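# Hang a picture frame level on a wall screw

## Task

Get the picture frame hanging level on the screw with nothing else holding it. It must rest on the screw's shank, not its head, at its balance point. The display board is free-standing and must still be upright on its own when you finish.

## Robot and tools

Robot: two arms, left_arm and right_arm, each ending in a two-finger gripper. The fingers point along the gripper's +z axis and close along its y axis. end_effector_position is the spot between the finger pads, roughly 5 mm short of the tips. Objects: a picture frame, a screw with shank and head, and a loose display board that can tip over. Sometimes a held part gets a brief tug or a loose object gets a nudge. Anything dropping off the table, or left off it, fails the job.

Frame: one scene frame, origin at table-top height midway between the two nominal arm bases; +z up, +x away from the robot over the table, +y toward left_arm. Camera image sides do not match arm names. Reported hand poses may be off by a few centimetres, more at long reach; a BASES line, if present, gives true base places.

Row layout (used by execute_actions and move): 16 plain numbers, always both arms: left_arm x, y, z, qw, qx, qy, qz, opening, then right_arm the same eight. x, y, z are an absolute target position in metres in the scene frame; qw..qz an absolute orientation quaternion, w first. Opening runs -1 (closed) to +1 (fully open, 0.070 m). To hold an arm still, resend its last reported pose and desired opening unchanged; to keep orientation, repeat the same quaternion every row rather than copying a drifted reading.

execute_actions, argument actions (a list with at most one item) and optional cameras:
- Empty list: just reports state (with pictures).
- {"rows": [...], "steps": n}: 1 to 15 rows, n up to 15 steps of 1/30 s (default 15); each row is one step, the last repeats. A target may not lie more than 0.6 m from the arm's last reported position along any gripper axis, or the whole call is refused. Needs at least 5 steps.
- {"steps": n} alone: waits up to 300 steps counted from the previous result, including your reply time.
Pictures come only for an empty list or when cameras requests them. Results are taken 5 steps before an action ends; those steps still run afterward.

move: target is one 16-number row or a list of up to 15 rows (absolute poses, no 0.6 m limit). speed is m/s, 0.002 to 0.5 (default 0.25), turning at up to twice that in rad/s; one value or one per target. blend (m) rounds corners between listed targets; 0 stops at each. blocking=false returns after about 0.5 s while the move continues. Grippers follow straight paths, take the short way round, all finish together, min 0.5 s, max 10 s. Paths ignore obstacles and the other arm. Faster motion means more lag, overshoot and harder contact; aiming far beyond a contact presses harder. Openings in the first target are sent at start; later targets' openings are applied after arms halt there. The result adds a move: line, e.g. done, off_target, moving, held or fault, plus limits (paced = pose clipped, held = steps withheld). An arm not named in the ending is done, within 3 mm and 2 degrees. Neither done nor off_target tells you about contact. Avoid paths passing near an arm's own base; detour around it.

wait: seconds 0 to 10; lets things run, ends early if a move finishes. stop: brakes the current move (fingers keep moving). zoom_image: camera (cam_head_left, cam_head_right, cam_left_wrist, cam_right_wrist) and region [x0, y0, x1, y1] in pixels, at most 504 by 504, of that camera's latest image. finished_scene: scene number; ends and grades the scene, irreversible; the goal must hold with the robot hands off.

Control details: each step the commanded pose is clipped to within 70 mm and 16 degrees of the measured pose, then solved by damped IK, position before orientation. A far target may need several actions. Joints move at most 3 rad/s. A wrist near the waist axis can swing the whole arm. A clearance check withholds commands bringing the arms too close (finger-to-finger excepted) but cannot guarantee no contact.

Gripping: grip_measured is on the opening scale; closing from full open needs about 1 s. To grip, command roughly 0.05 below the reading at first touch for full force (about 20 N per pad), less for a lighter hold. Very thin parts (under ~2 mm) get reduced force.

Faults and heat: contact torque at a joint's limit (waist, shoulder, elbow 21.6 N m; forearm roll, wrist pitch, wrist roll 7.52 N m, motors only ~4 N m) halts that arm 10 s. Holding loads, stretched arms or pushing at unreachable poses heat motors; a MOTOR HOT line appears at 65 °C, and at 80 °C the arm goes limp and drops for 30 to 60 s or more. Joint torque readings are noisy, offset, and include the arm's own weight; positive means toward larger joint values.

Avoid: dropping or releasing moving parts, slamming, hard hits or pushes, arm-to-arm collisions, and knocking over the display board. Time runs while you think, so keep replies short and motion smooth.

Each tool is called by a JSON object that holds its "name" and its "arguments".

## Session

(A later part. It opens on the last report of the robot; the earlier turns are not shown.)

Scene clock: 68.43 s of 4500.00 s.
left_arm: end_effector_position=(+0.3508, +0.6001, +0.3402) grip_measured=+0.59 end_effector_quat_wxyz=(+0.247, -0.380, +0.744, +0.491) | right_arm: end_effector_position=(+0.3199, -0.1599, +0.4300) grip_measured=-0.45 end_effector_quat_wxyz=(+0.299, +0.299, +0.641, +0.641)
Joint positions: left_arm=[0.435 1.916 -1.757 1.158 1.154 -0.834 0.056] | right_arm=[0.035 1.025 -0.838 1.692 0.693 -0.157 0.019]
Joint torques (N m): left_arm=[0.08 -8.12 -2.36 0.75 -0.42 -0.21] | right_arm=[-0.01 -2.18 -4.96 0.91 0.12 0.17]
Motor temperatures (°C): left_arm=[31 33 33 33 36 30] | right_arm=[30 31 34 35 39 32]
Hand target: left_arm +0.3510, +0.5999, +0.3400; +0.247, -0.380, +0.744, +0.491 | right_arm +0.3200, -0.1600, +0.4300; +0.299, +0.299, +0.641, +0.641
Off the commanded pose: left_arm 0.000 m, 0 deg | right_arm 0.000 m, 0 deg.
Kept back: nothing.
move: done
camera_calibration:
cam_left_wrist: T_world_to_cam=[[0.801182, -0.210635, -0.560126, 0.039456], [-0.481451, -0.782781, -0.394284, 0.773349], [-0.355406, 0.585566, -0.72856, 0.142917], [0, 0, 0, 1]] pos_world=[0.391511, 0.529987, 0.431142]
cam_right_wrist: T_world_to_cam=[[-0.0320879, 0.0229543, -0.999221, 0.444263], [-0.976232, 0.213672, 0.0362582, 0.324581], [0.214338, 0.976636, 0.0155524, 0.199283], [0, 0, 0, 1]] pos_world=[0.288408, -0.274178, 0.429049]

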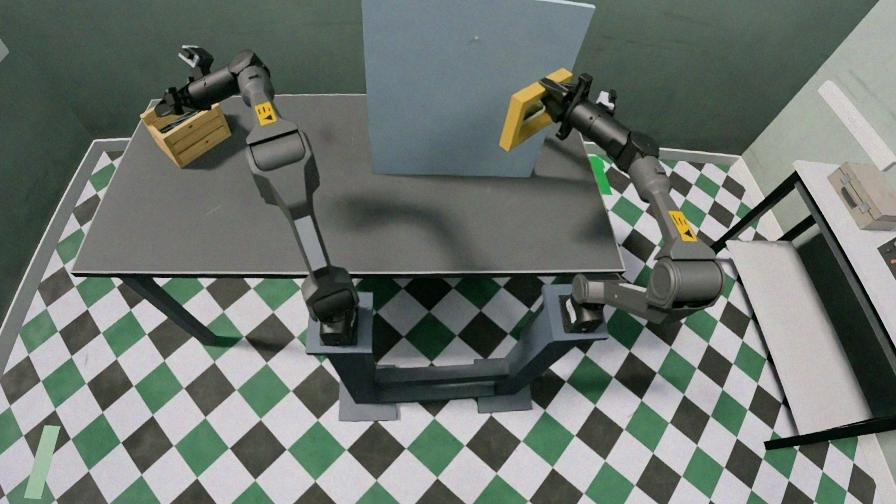

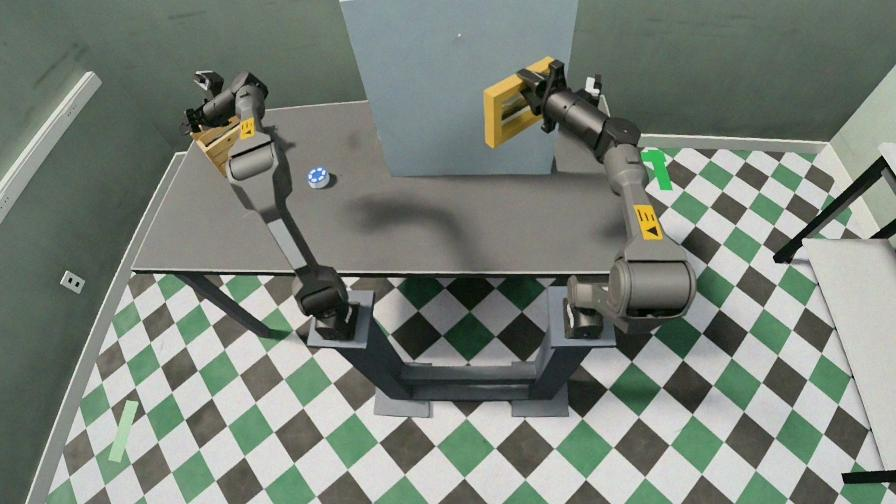

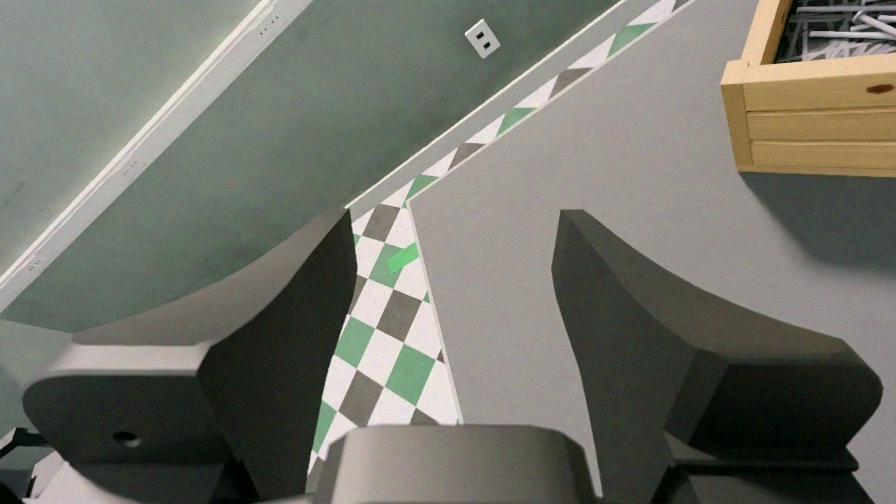

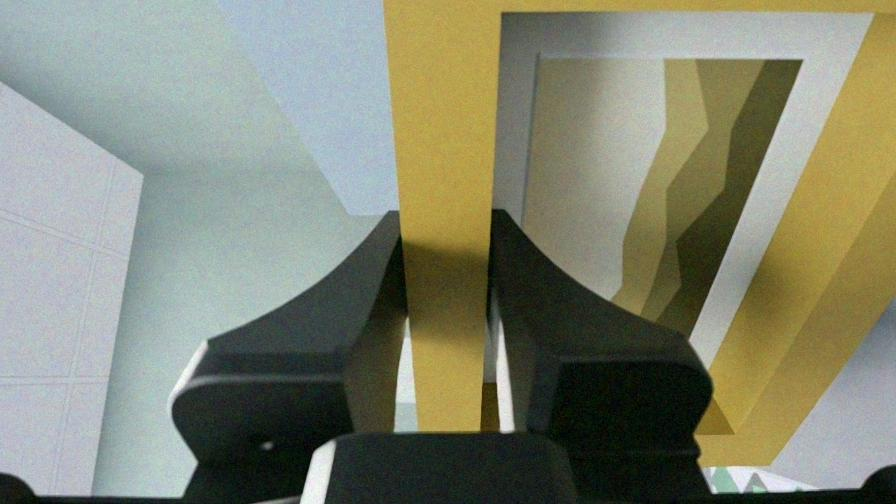

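{"name": "move", "arguments": {"target": [[0.33, 0.26, 0.43, 0.7071, 0, 0.7071, 0, -0.9, 0.32, -0.16, 0.43, 0.2988, 0.2988, 0.6409, 0.6409, -0.52], [0.405, 0.04, 0.435, 0.6871, 0.3044, 0.5272, -0.3967, -0.9, 0.32, -0.16, 0.43, 0.2988, 0.2988, 0.6409, 0.6409, -0.52]], "speed": [0.25, 0.2], "blend": 0.05}}

Scene clock: 75.57 s of 4500.00 s.
left_arm: end_effector_position=(+0.4054, +0.0397, +0.4347) grip_measured=-0.90 end_effector_quat_wxyz=(+0.687, +0.305, +0.527, -0.397) | right_arm: end_effector_position=(+0.3199, -0.1599, +0.4300) grip_measured=-0.45 end_effector_quat_wxyz=(+0.299, +0.299, +0.641, +0.641)
Joint positions: left_arm=[-0.032 1.628 -1.154 1.084 -1.183 -1.011 0.003] | right_arm=[0.035 1.025 -0.838 1.692 0.693 -0.157 0.019]
Joint torques (N m): left_arm=[0.3 -7.3 -2.34 -0.71 -0.57 -0.17] | right_arm=[-0.48 -3.4 -5.57 1.05 0.23 0.14]
Motor temperatures (°C): left_arm=[31 33 33 33 36 30] | right_arm=[29 31 34 36 38 32]
Hand target: left_arm +0.4050, +0.0400, +0.4350; +0.687, +0.304, +0.527, -0.397 | right_arm +0.3200, -0.1600, +0.4300; +0.299, +0.299, +0.641, +0.641
Off the commanded pose: left_arm 0.001 m, 0 deg | right_arm 0.000 m, 0 deg.
Kept back: nothing.
move: done
camera_calibration:
cam_left_wrist: T_world_to_cam=[[-0.853535, -0.521011, -0.00502829, 0.372451], [-0.166065, 0.281175, -0.945179, 0.467601], [0.493862, -0.805908, -0.326515, 0.0954115], [0, 0, 0, 1]] pos_world=[0.348432, 0.139466, 0.474993]
cam_right_wrist: T_world_to_cam=[[-0.0320879, 0.0229543, -0.999221, 0.444263], [-0.976232, 0.213672, 0.0362582, 0.324581], [0.214338, 0.976636, 0.0155524, 0.199283], [0, 0, 0, 1]] pos_world=[0.288408, -0.274178, 0.429049]

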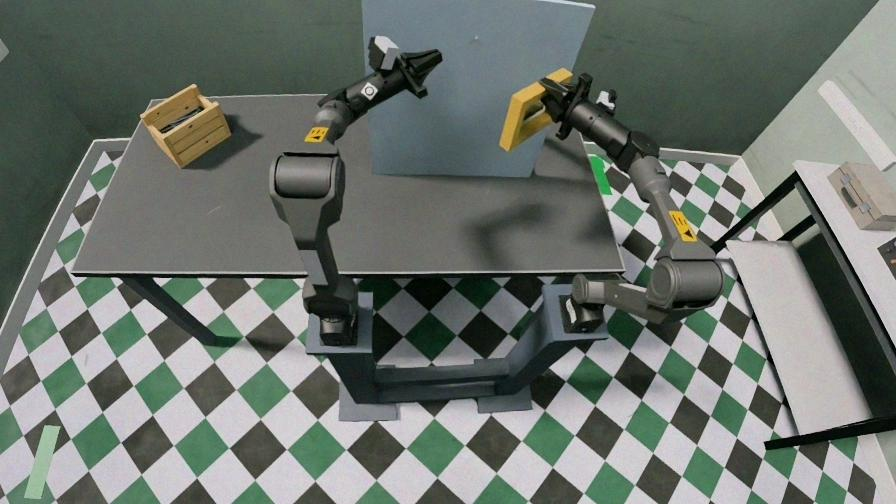

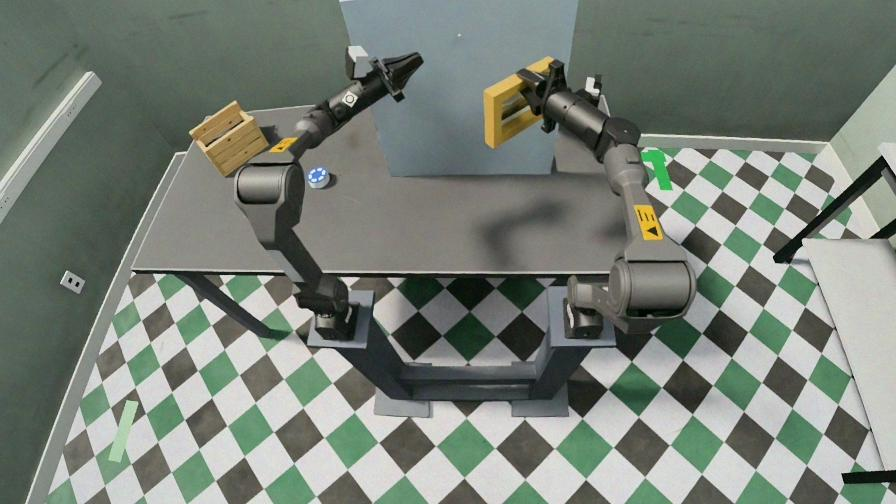

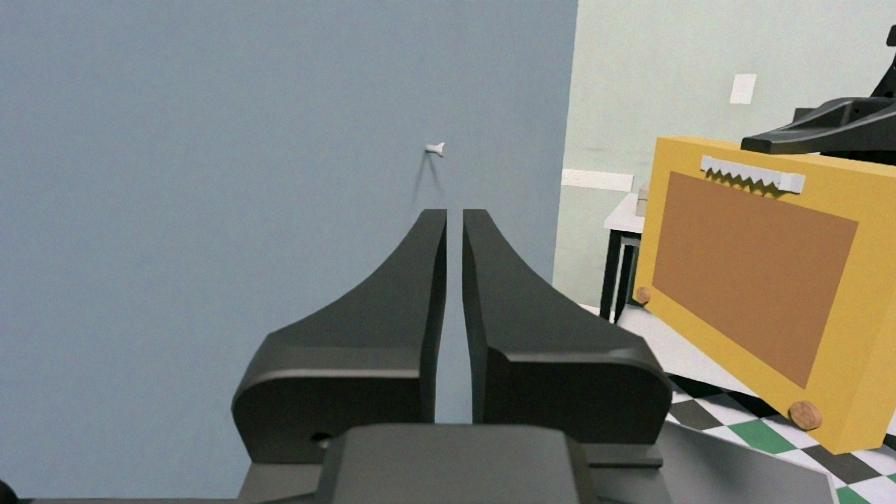

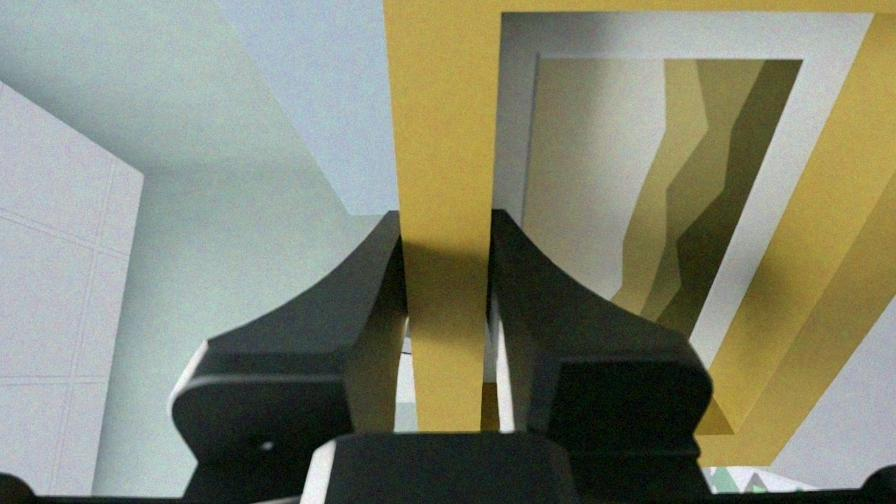

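{"name": "zoom_image", "arguments": {"camera": "cam_left_wrist", "region": [640, 110, 896, 254]}}

{"name": "zoom_image", "arguments": {"camera": "cam_left_wrist", "region": [690, 140, 820, 213]}}

{"name": "zoom_image", "arguments": {"camera": "cam_left_wrist", "region": [395, 120, 475, 200]}}

Scaled by 1.969 from the camera's 896x504 image, which has a finer 1280x720 frame.

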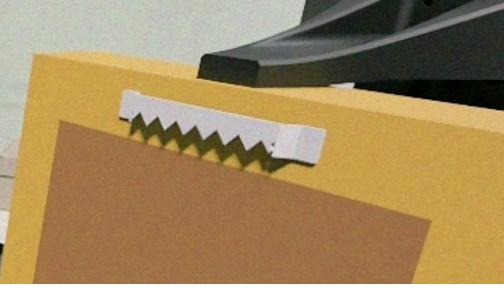

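Scaled by 3.877 from the camera's 896x504 image, which has a finer 1280x720 frame.

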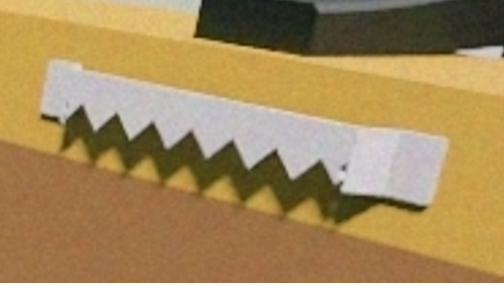

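Scaled by 6.300 from the camera's 896x504 image, which has a finer 1280x720 frame.

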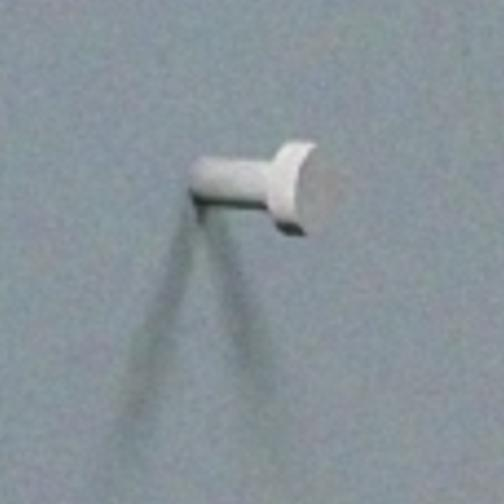

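{"name": "move", "arguments": {"target": [[0.306, 0.055, 0.42, 0.6871, 0.3044, 0.5272, -0.3967, -0.9, 0.29, -0.09, 0.42, 0.183, 0.183, 0.683, 0.683, -0.52]], "speed": [0.12]}}

Scene clock: 81.13 s of 4500.00 s.
left_arm: end_effector_position=(+0.3056, +0.0548, +0.4202) grip_measured=-0.90 end_effector_quat_wxyz=(+0.687, +0.299, +0.537, -0.388) | right_arm: end_effector_position=(+0.2898, -0.0897, +0.4196) grip_measured=-0.45 end_effector_quat_wxyz=(+0.182, +0.183, +0.683, +0.683)
Joint positions: left_arm=[0.014 1.271 -0.744 1.09 -1.217 -0.98 0.003] | right_arm=[0.155 1.144 -0.871 1.711 0.93 -0.232 0.019]
Joint torques (N m): left_arm=[0.4 -3.11 -3.53 -0.77 -0.68 -0.17] | right_arm=[-0.48 -3.4 -5.2 1.34 0.14 -0.09]
Motor temperatures (°C): left_arm=[31 33 33 33 36 30] | right_arm=[29 31 34 36 38 32]
Hand target: left_arm +0.3060, +0.0547, +0.4202; +0.687, +0.299, +0.537, -0.388 | right_arm +0.2900, -0.0900, +0.4200; +0.183, +0.183, +0.683, +0.683
Off the commanded pose: left_arm 0.001 m, 2 deg | right_arm 0.001 m, 0 deg.
joint read past its limit (left arm) — joint 5 (wrist pitch), lower limit.
joint sent to its limit (left arm) — joint 5 (wrist pitch), lower limit.
Kept back: nothing.
move: done
camera_calibration:
cam_left_wrist: T_world_to_cam=[[-0.840228, -0.542233, 0.000644515, 0.289766], [-0.184877, 0.285362, -0.94042, 0.436651], [0.509742, -0.790286, -0.340015, 0.152109], [0, 0, 0, 1]] pos_world=[0.24666, 0.152726, 0.462168]
cam_right_wrist: T_world_to_cam=[[-0.0391708, 0.0101415, -0.999181, 0.432216], [-0.990185, -0.134654, 0.0374514, 0.252844], [-0.134164, 0.990841, 0.0153164, 0.239651], [0, 0, 0, 1]] pos_world=[0.299445, -0.207793, 0.418722]

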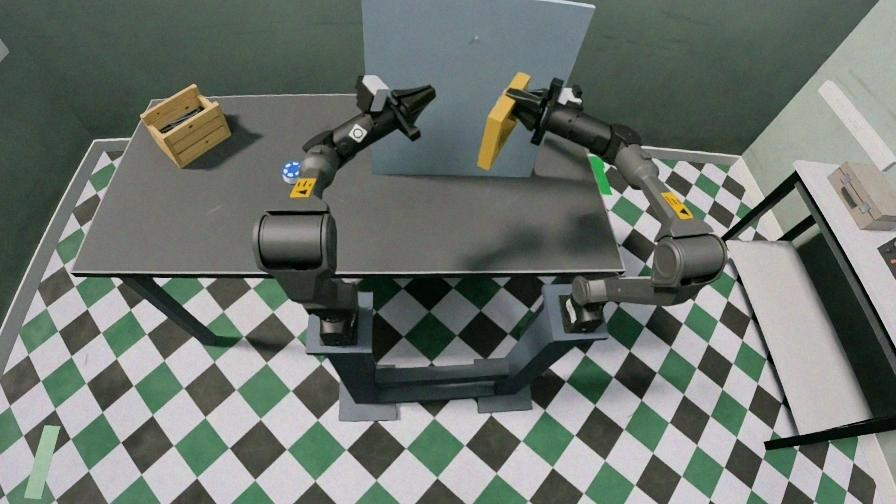

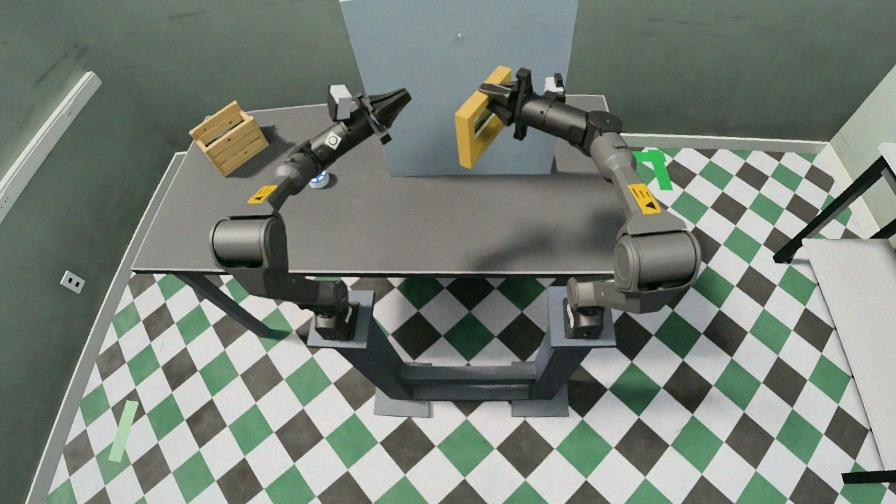

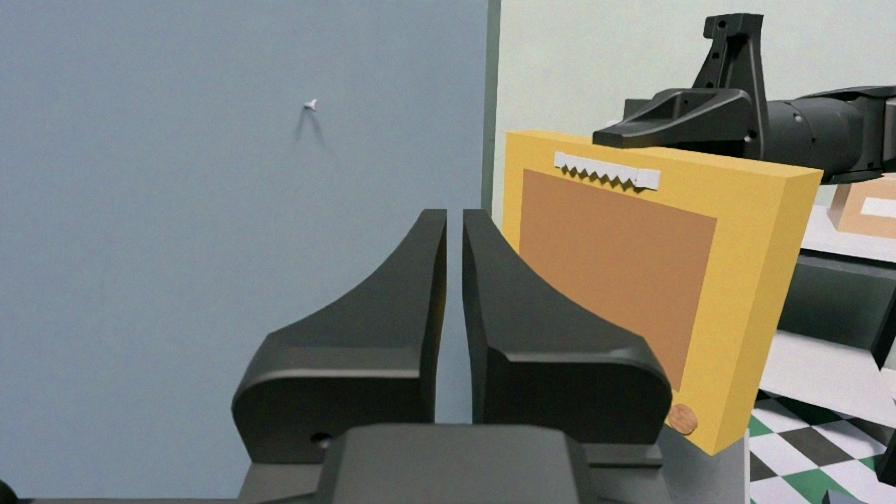

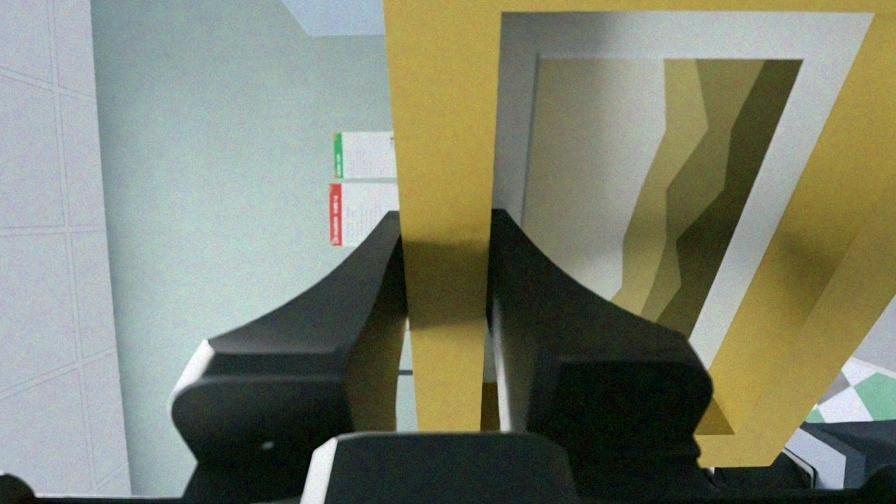

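{"name": "execute_actions", "arguments": {"actions": [], "cameras": ["all"]}}

{"name": "zoom_image", "arguments": {"camera": "cam_left_wrist", "region": [500, 110, 830, 460]}}

{"name": "zoom_image", "arguments": {"camera": "cam_left_wrist", "region": [540, 140, 670, 210]}}

Scene clock: 83.43 s of 4500.00 s.
left_arm: end_effector_position=(+0.3061, +0.0548, +0.4200) grip_measured=-0.90 end_effector_quat_wxyz=(+0.687, +0.299, +0.537, -0.388) | right_arm: end_effector_position=(+0.2899, -0.0898, +0.4196) grip_measured=-0.45 end_effector_quat_wxyz=(+0.182, +0.183, +0.683, +0.683)
Joint positions: left_arm=[0.014 1.273 -0.745 1.09 -1.217 -0.98 0.004] | right_arm=[0.155 1.144 -0.871 1.711 0.93 -0.232 0.019]
Joint torques (N m): left_arm=[-0.69 -2.99 -3.48 -0.8 -0.63 -0.2] | right_arm=[-0.43 -4.16 -4.3 1.24 0.14 0.16]
Motor temperatures (°C): left_arm=[31 33 33 33 36 30] | right_arm=[29 31 34 36 38 32]
Hand target: left_arm +0.3060, +0.0547, +0.4202; +0.687, +0.299, +0.537, -0.388 | right_arm +0.2900, -0.0900, +0.4200; +0.183, +0.183, +0.683, +0.683
Off the commanded pose: left_arm 0.000 m, 2 deg | right_arm 0.000 m, 0 deg.
Steps of this call (1-69: nothing new was sent). Readings (end_effector_position of left_arm | right_arm):
1: (+0.3056, +0.0548, +0.4202) | (+0.2898, -0.0897, +0.4196)
2: (+0.3056, +0.0548, +0.4202) | (+0.2899, -0.0898, +0.4196)
4: (+0.3056, +0.0548, +0.4202) | (+0.2899, -0.0898, +0.4196)
8: (+0.3056, +0.0548, +0.4205) | (+0.2899, -0.0898, +0.4196)
69: the state above
camera_calibration:
cam_left_wrist: T_world_to_cam=[[-0.840227, -0.542233, 0.00141149, 0.289846], [-0.18573, 0.285354, -0.940254, 0.436712], [0.509434, -0.790289, -0.340471, 0.152077], [0, 0, 0, 1]] pos_world=[0.247174, 0.152731, 0.461988]
cam_right_wrist: T_world_to_cam=[[-0.0392637, 0.0099973, -0.999179, 0.432191], [-0.990297, -0.13379, 0.037576, 0.253056], [-0.133304, 0.990959, 0.0151534, 0.239599], [0, 0, 0, 1]] pos_world=[0.299509, -0.207897, 0.418696]

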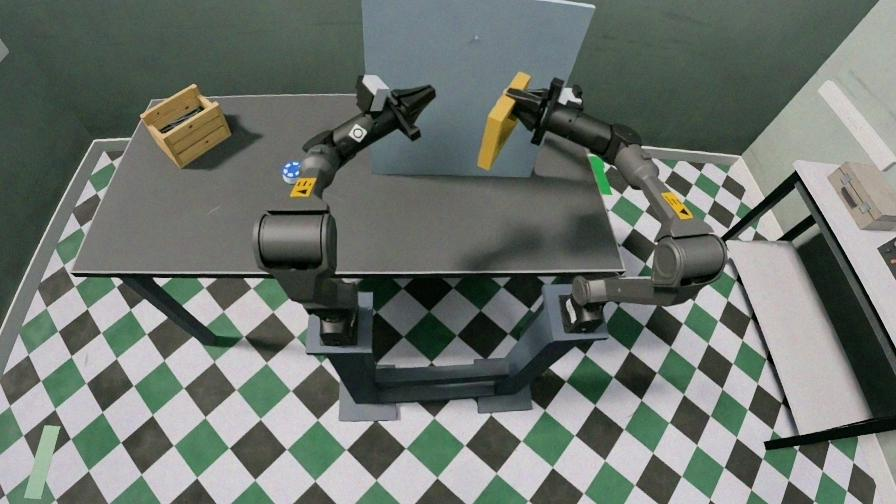

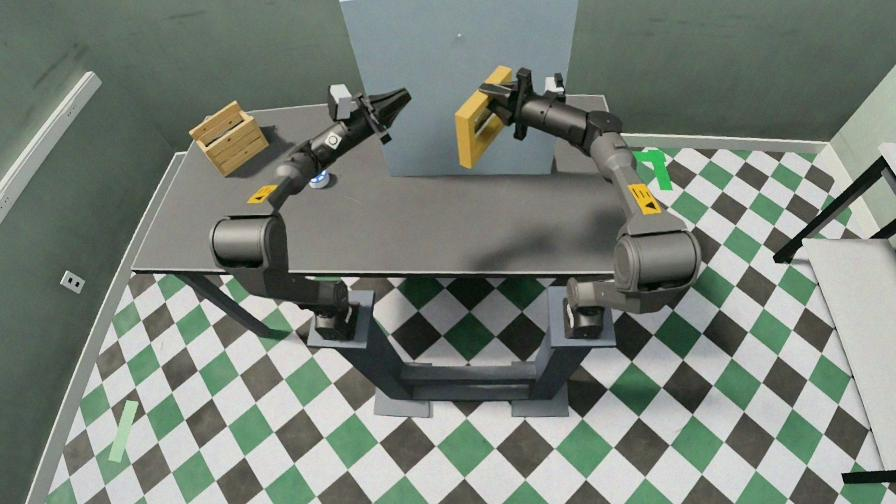

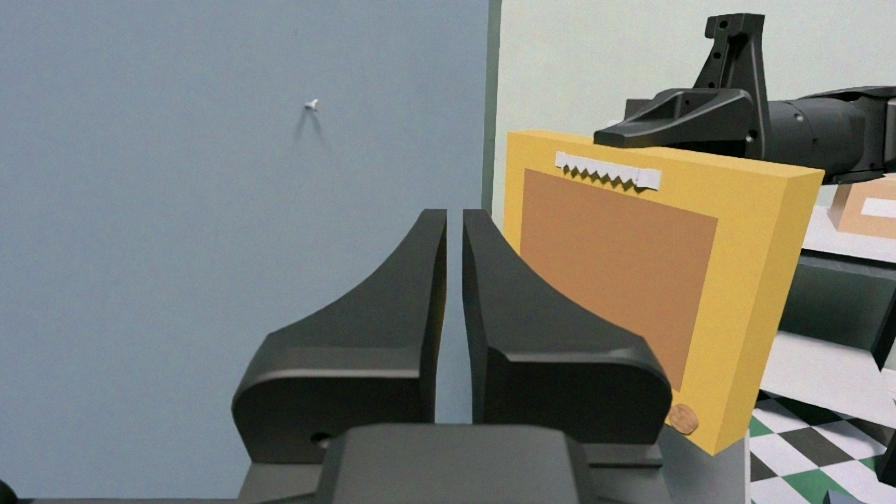

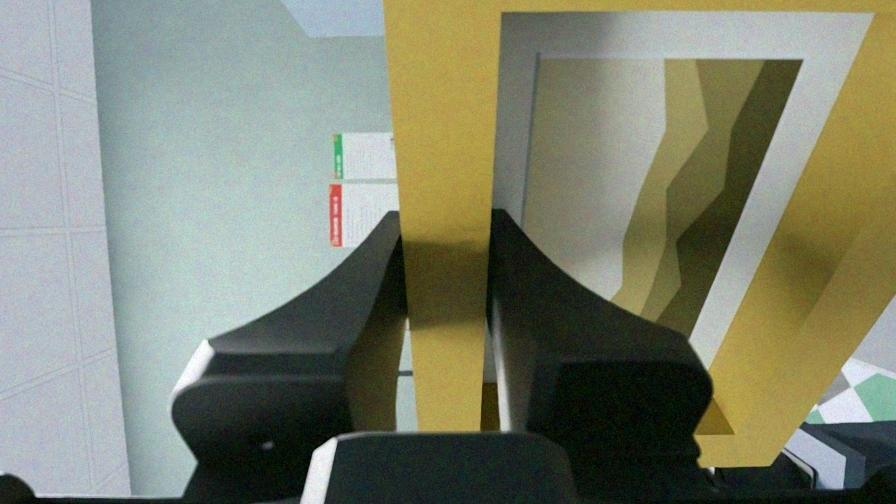

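Scaled by 1.440 from the camera's 896x504 image, which has a finer 1280x720 frame.

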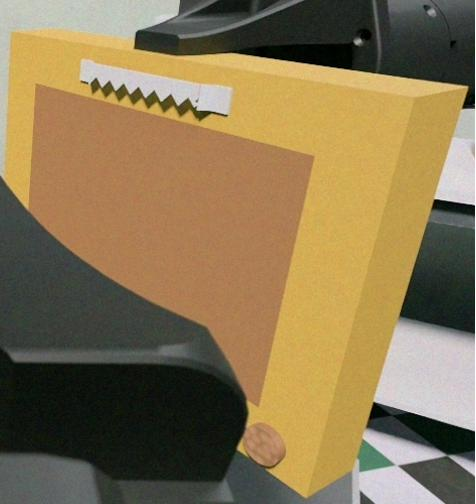

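Scaled by 3.877 from the camera's 896x504 image, which has a finer 1280x720 frame.

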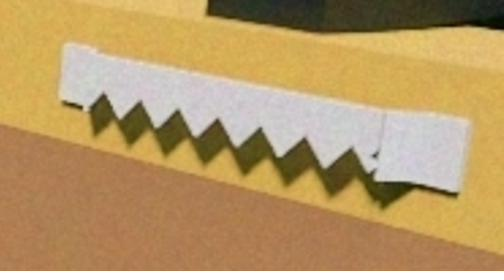

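{"name": "zoom_image", "arguments": {"camera": "cam_left_wrist", "region": [550, 145, 670, 195]}}

{"name": "zoom_image", "arguments": {"camera": "cam_left_wrist", "region": [552, 146, 612, 192]}}

{"name": "zoom_image", "arguments": {"camera": "cam_left_wrist", "region": [604, 154, 664, 200]}}

{"name": "zoom_image", "arguments": {"camera": "cam_left_wrist", "region": [290, 84, 340, 124]}}

Scaled by 4.200 from the camera's 896x504 image, which has a finer 1280x720 frame.

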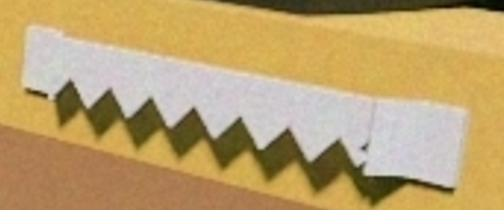

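Scaled by 8.400 from the camera's 896x504 image, which has a finer 1280x720 frame.

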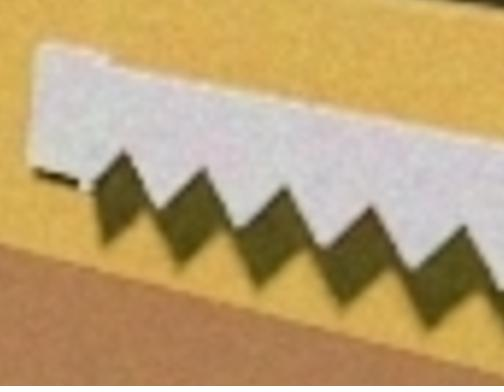

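Scaled by 8.400 from the camera's 896x504 image, which has a finer 1280x720 frame.

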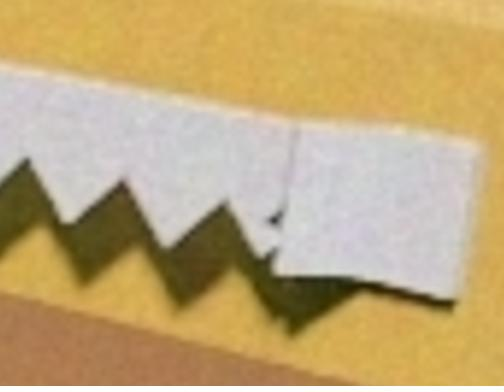

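Scaled by 10.080 from the camera's 896x504 image, which has a finer 1280x720 frame.

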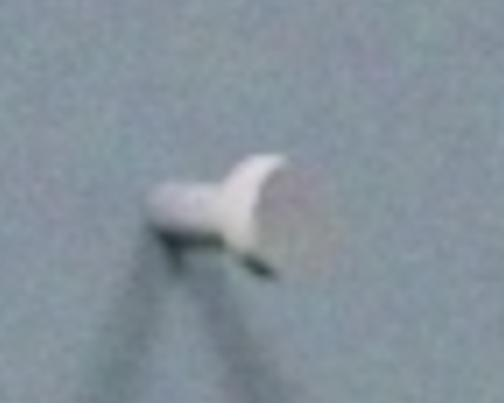

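{"name": "move", "arguments": {"target": [[0.30,0.11,0.44,0.7330,0.2330,0.5625,-0.3036,-0.9,0.32,-0.08,0.465,0.35355,0.35355,0.61237,0.61237,-0.52],[0.30,0.13,0.44,0.7330,0.2330,0.5625,-0.3036,-0.9,0.385,-0.038,0.475,0.5,0.5,0.5,0.5,-0.52]], "speed": 0.15, "blend": 0.03, "cameras": ["all"]}}

Scene clock: 96.00 s of 4500.00 s.
left_arm: end_effector_position=(+0.3000, +0.1300, +0.4400) grip_measured=-0.90 end_effector_quat_wxyz=(+0.733, +0.233, +0.562, -0.303) | right_arm: end_effector_position=(+0.3853, -0.0379, +0.4749) grip_measured=-0.45 end_effector_quat_wxyz=(+0.500, +0.500, +0.500, +0.500)
Joint positions: left_arm=[0.306 1.102 -0.693 1.144 -1.218 -1.107 0.003] | right_arm=[1.077 1.633 -1.553 1.575 -1.055 -0.009 0.019]
Joint torques (N m): left_arm=[0.05 -2.05 -3.49 -0.69 -0.73 -0.14] | right_arm=[0.43 -8.15 -4.06 -1.66 0.1 -0.04]
Motor temperatures (°C): left_arm=[31 33 33 33 36 30] | right_arm=[29 31 34 36 38 32]
Hand target: left_arm +0.3000, +0.1300, +0.4400; +0.733, +0.233, +0.563, -0.303 | right_arm +0.3850, -0.0380, +0.4750; +0.500, +0.500, +0.500, +0.500
Off the commanded pose: left_arm 0.000 m, 0 deg | right_arm 0.000 m, 0 deg.
joint sent to its limit (left arm) — joint 5 (wrist pitch), lower limit.
Kept back: nothing.
move: done
camera_calibration:
cam_left_wrist: T_world_to_cam=[[-0.688323, -0.72539, -0.00452439, 0.306351], [-0.233815, 0.227763, -0.945227, 0.45698], [0.686689, -0.649564, -0.326381, 0.1438], [0, 0, 0, 1]] pos_world=[0.218971, 0.211548, 0.48027]
cam_right_wrist: T_world_to_cam=[[-0.00976065, 0.0382328, -0.999221, 0.480394], [-0.609329, 0.792088, 0.0362594, 0.241273], [0.792857, 0.609209, 0.0155651, -0.171465], [0, 0, 0, 1]] pos_world=[0.287651, -0.105018, 0.47394]

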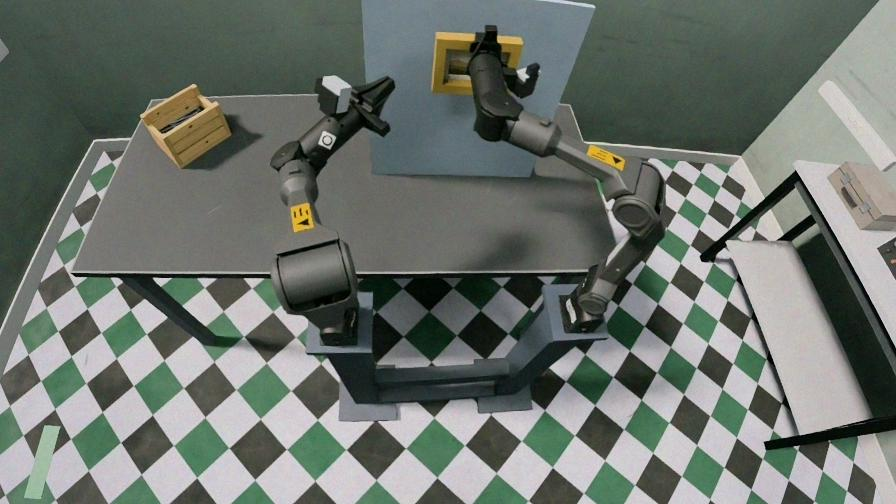

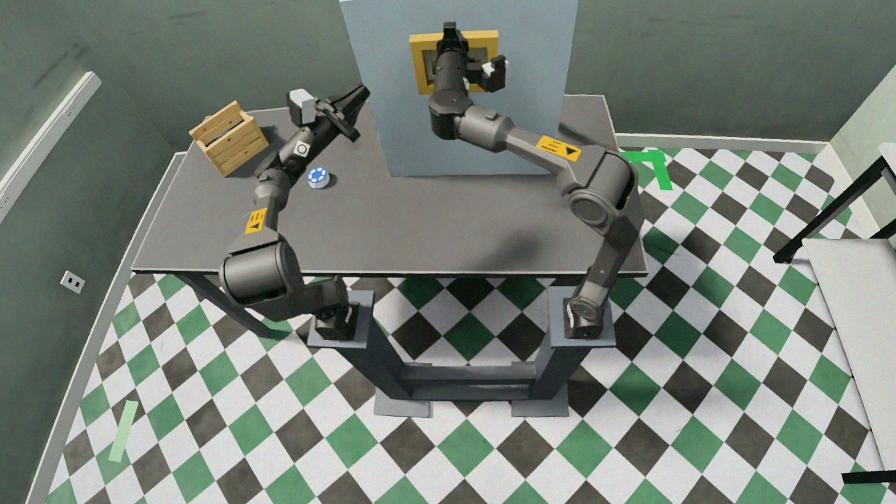

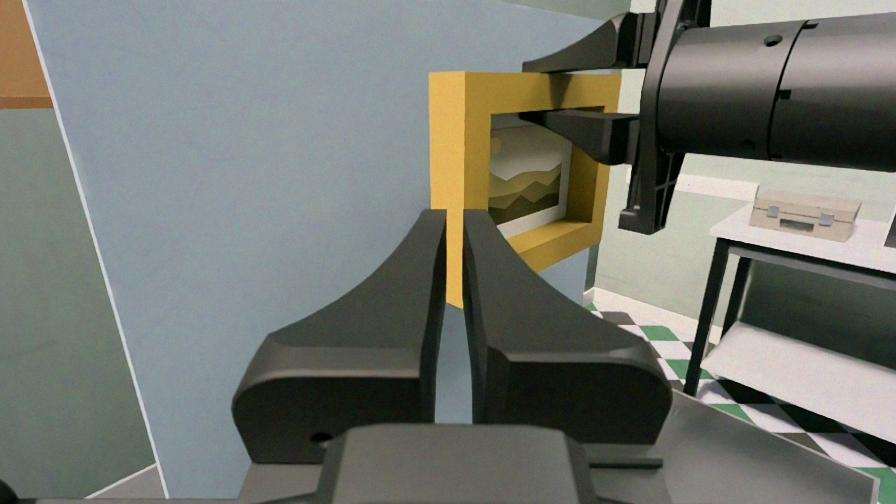

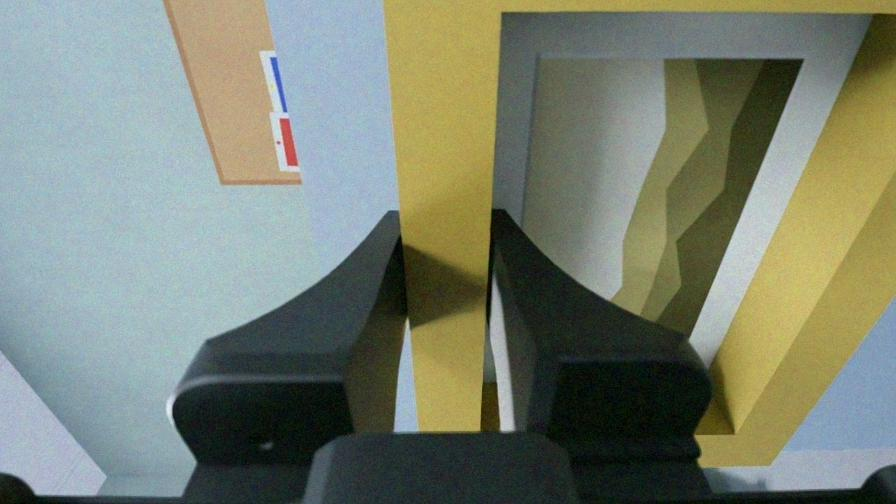

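{"name": "zoom_image", "arguments": {"camera": "cam_head_left", "region": [420, 20, 540, 105]}}

{"name": "zoom_image", "arguments": {"camera": "cam_head_right", "region": [400, 20, 520, 105]}}

{"name": "zoom_image", "arguments": {"camera": "cam_right_wrist", "region": [380, 0, 884, 480]}}

{"name": "zoom_image", "arguments": {"camera": "cam_left_wrist", "region": [410, 50, 650, 320]}}

Scaled by 4.200 from the camera's 896x504 image, which has a finer 1280x720 frame.

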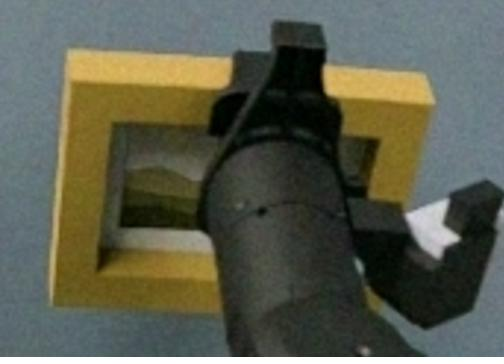

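Scaled by 4.200 from the camera's 896x504 image, which has a finer 1280x720 frame.

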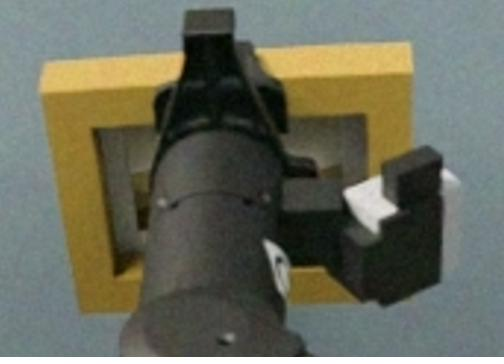

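Scaled by 1.000.

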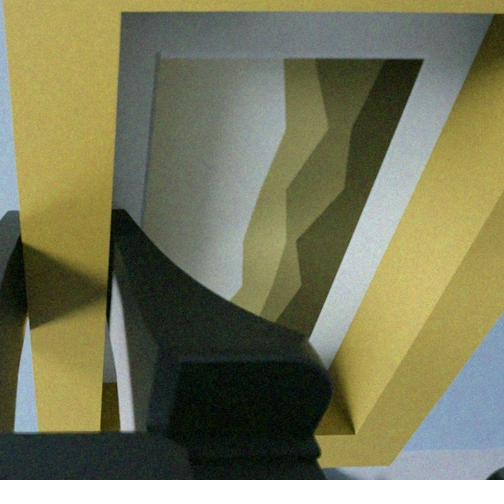

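Scaled by 1.867 from the camera's 896x504 image, which has a finer 1280x720 frame.

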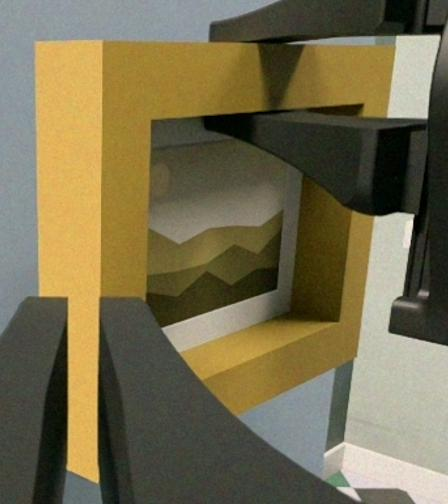

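{"name": "move", "arguments": {"target": [0.30,0.13,0.44,0.7330,0.2330,0.5625,-0.3036,-0.9,0.425,-0.038,0.463,0.4948,0.5052,0.4948,0.5052,-0.52], "speed": 0.08, "cameras": ["all"]}}

{"name": "zoom_image", "arguments": {"camera": "cam_head_left", "region": [420, 15, 540, 100]}}

{"name": "zoom_image", "arguments": {"camera": "cam_head_right", "region": [400, 15, 520, 100]}}

{"name": "zoom_image", "arguments": {"camera": "cam_left_wrist", "region": [390, 40, 670, 320]}}

Scene clock: 101.83 s of 4500.00 s.
left_arm: end_effector_position=(+0.3000, +0.1300, +0.4400) grip_measured=-0.90 end_effector_quat_wxyz=(+0.733, +0.233, +0.562, -0.303) | right_arm: end_effector_position=(+0.4254, -0.0376, +0.4624) grip_measured=-0.45 end_effector_quat_wxyz=(+0.494, +0.505, +0.495, +0.505)
Joint positions: left_arm=[0.306 1.102 -0.693 1.144 -1.218 -1.107 0.003] | right_arm=[0.971 1.708 -1.6 1.556 -0.946 0.047 0.019]
Joint torques (N m): left_arm=[-0.8 -3.63 -2.79 -0.85 -0.48 0.04] | right_arm=[0.71 -8.85 -5 -1.55 -0.18 -0.13]
Motor temperatures (°C): left_arm=[31 32 33 33 36 30] | right_arm=[29 31 34 36 38 32]
Hand target: left_arm +0.3000, +0.1300, +0.4400; +0.733, +0.233, +0.563, -0.303 | right_arm +0.4250, -0.0380, +0.4630; +0.495, +0.505, +0.495, +0.505
Off the commanded pose: left_arm 0.000 m, 0 deg | right_arm 0.001 m, 0 deg.
joint sent to its limit (left arm) — joint 5 (wrist pitch), lower limit.
Kept back: nothing.
move: done
camera_calibration:
cam_left_wrist: T_world_to_cam=[[-0.688323, -0.72539, -0.00452439, 0.306351], [-0.233815, 0.227763, -0.945227, 0.45698], [0.686689, -0.649564, -0.326381, 0.1438], [0, 0, 0, 1]] pos_world=[0.218971, 0.211548, 0.48027]
cam_right_wrist: T_world_to_cam=[[-0.0109002, 0.0592623, -0.998183, 0.469066], [-0.610716, 0.790035, 0.0535736, 0.258455], [0.791775, 0.61019, 0.0275809, -0.208268], [0, 0, 0, 1]] pos_world=[0.327857, -0.104904, 0.460112]

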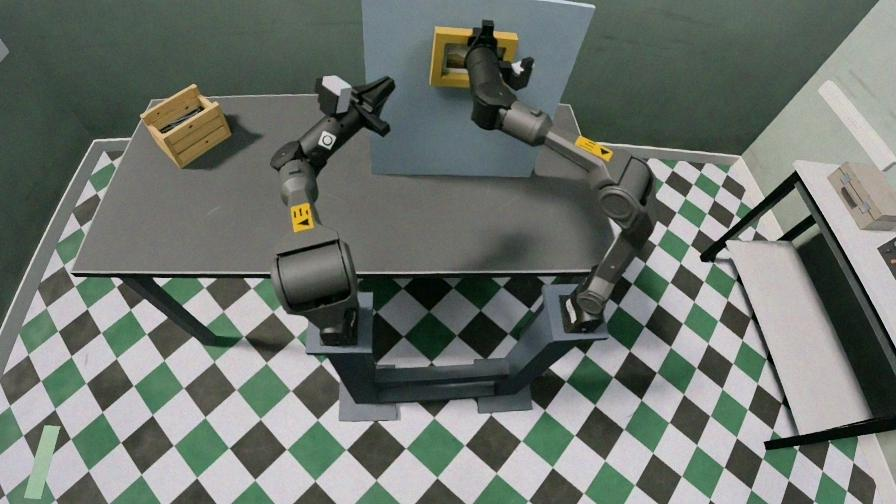

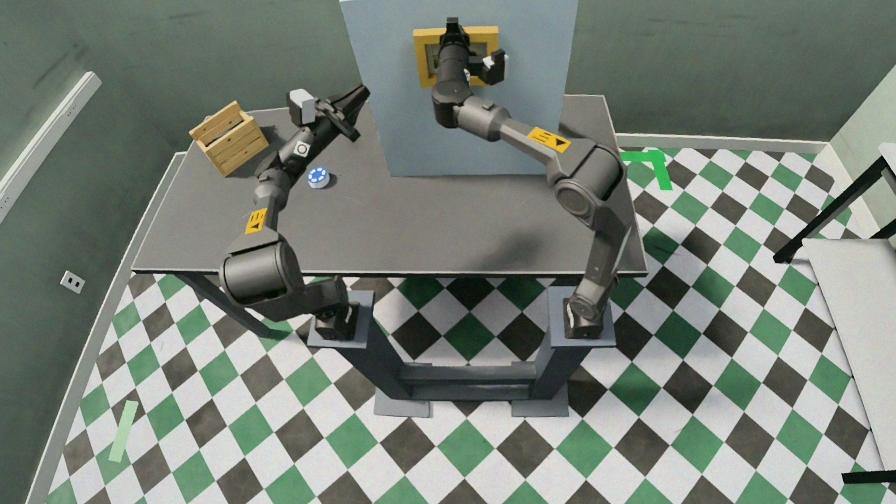

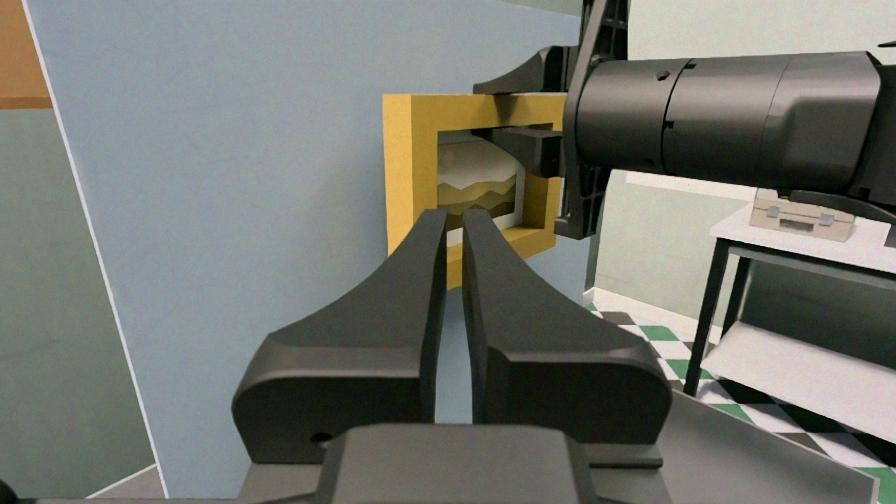

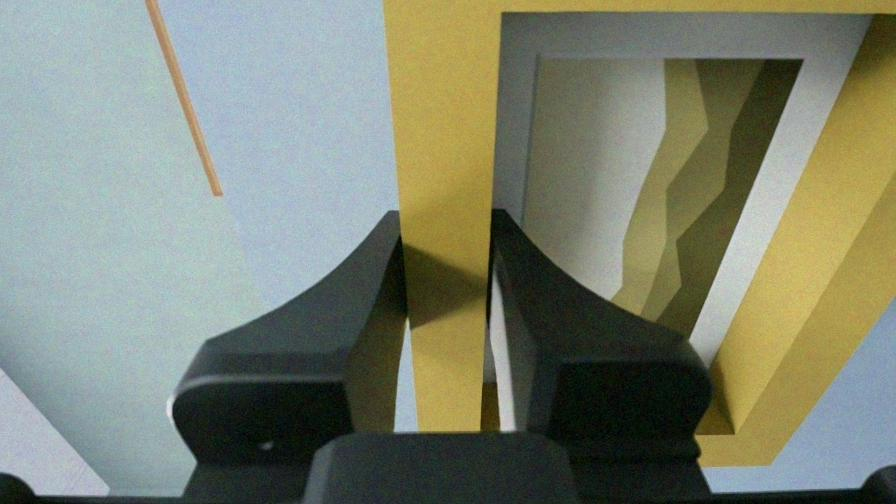

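Scaled by 4.200 from the camera's 896x504 image, which has a finer 1280x720 frame.

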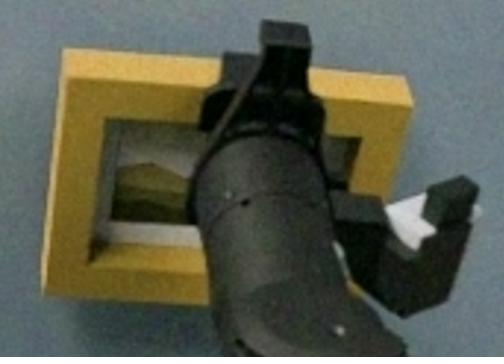

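Scaled by 4.200 from the camera's 896x504 image, which has a finer 1280x720 frame.

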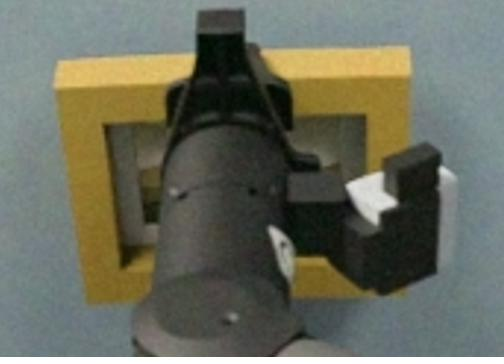

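Scaled by 1.800 from the camera's 896x504 image, which has a finer 1280x720 frame.

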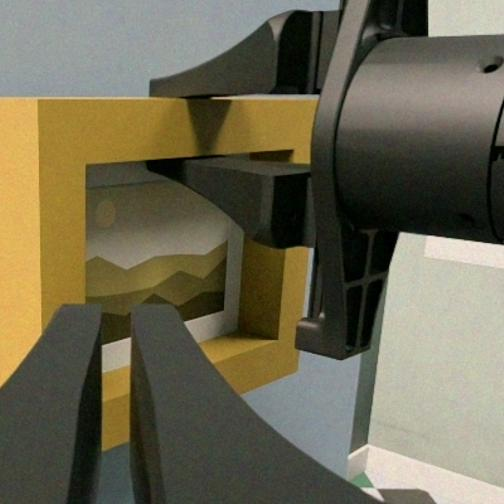

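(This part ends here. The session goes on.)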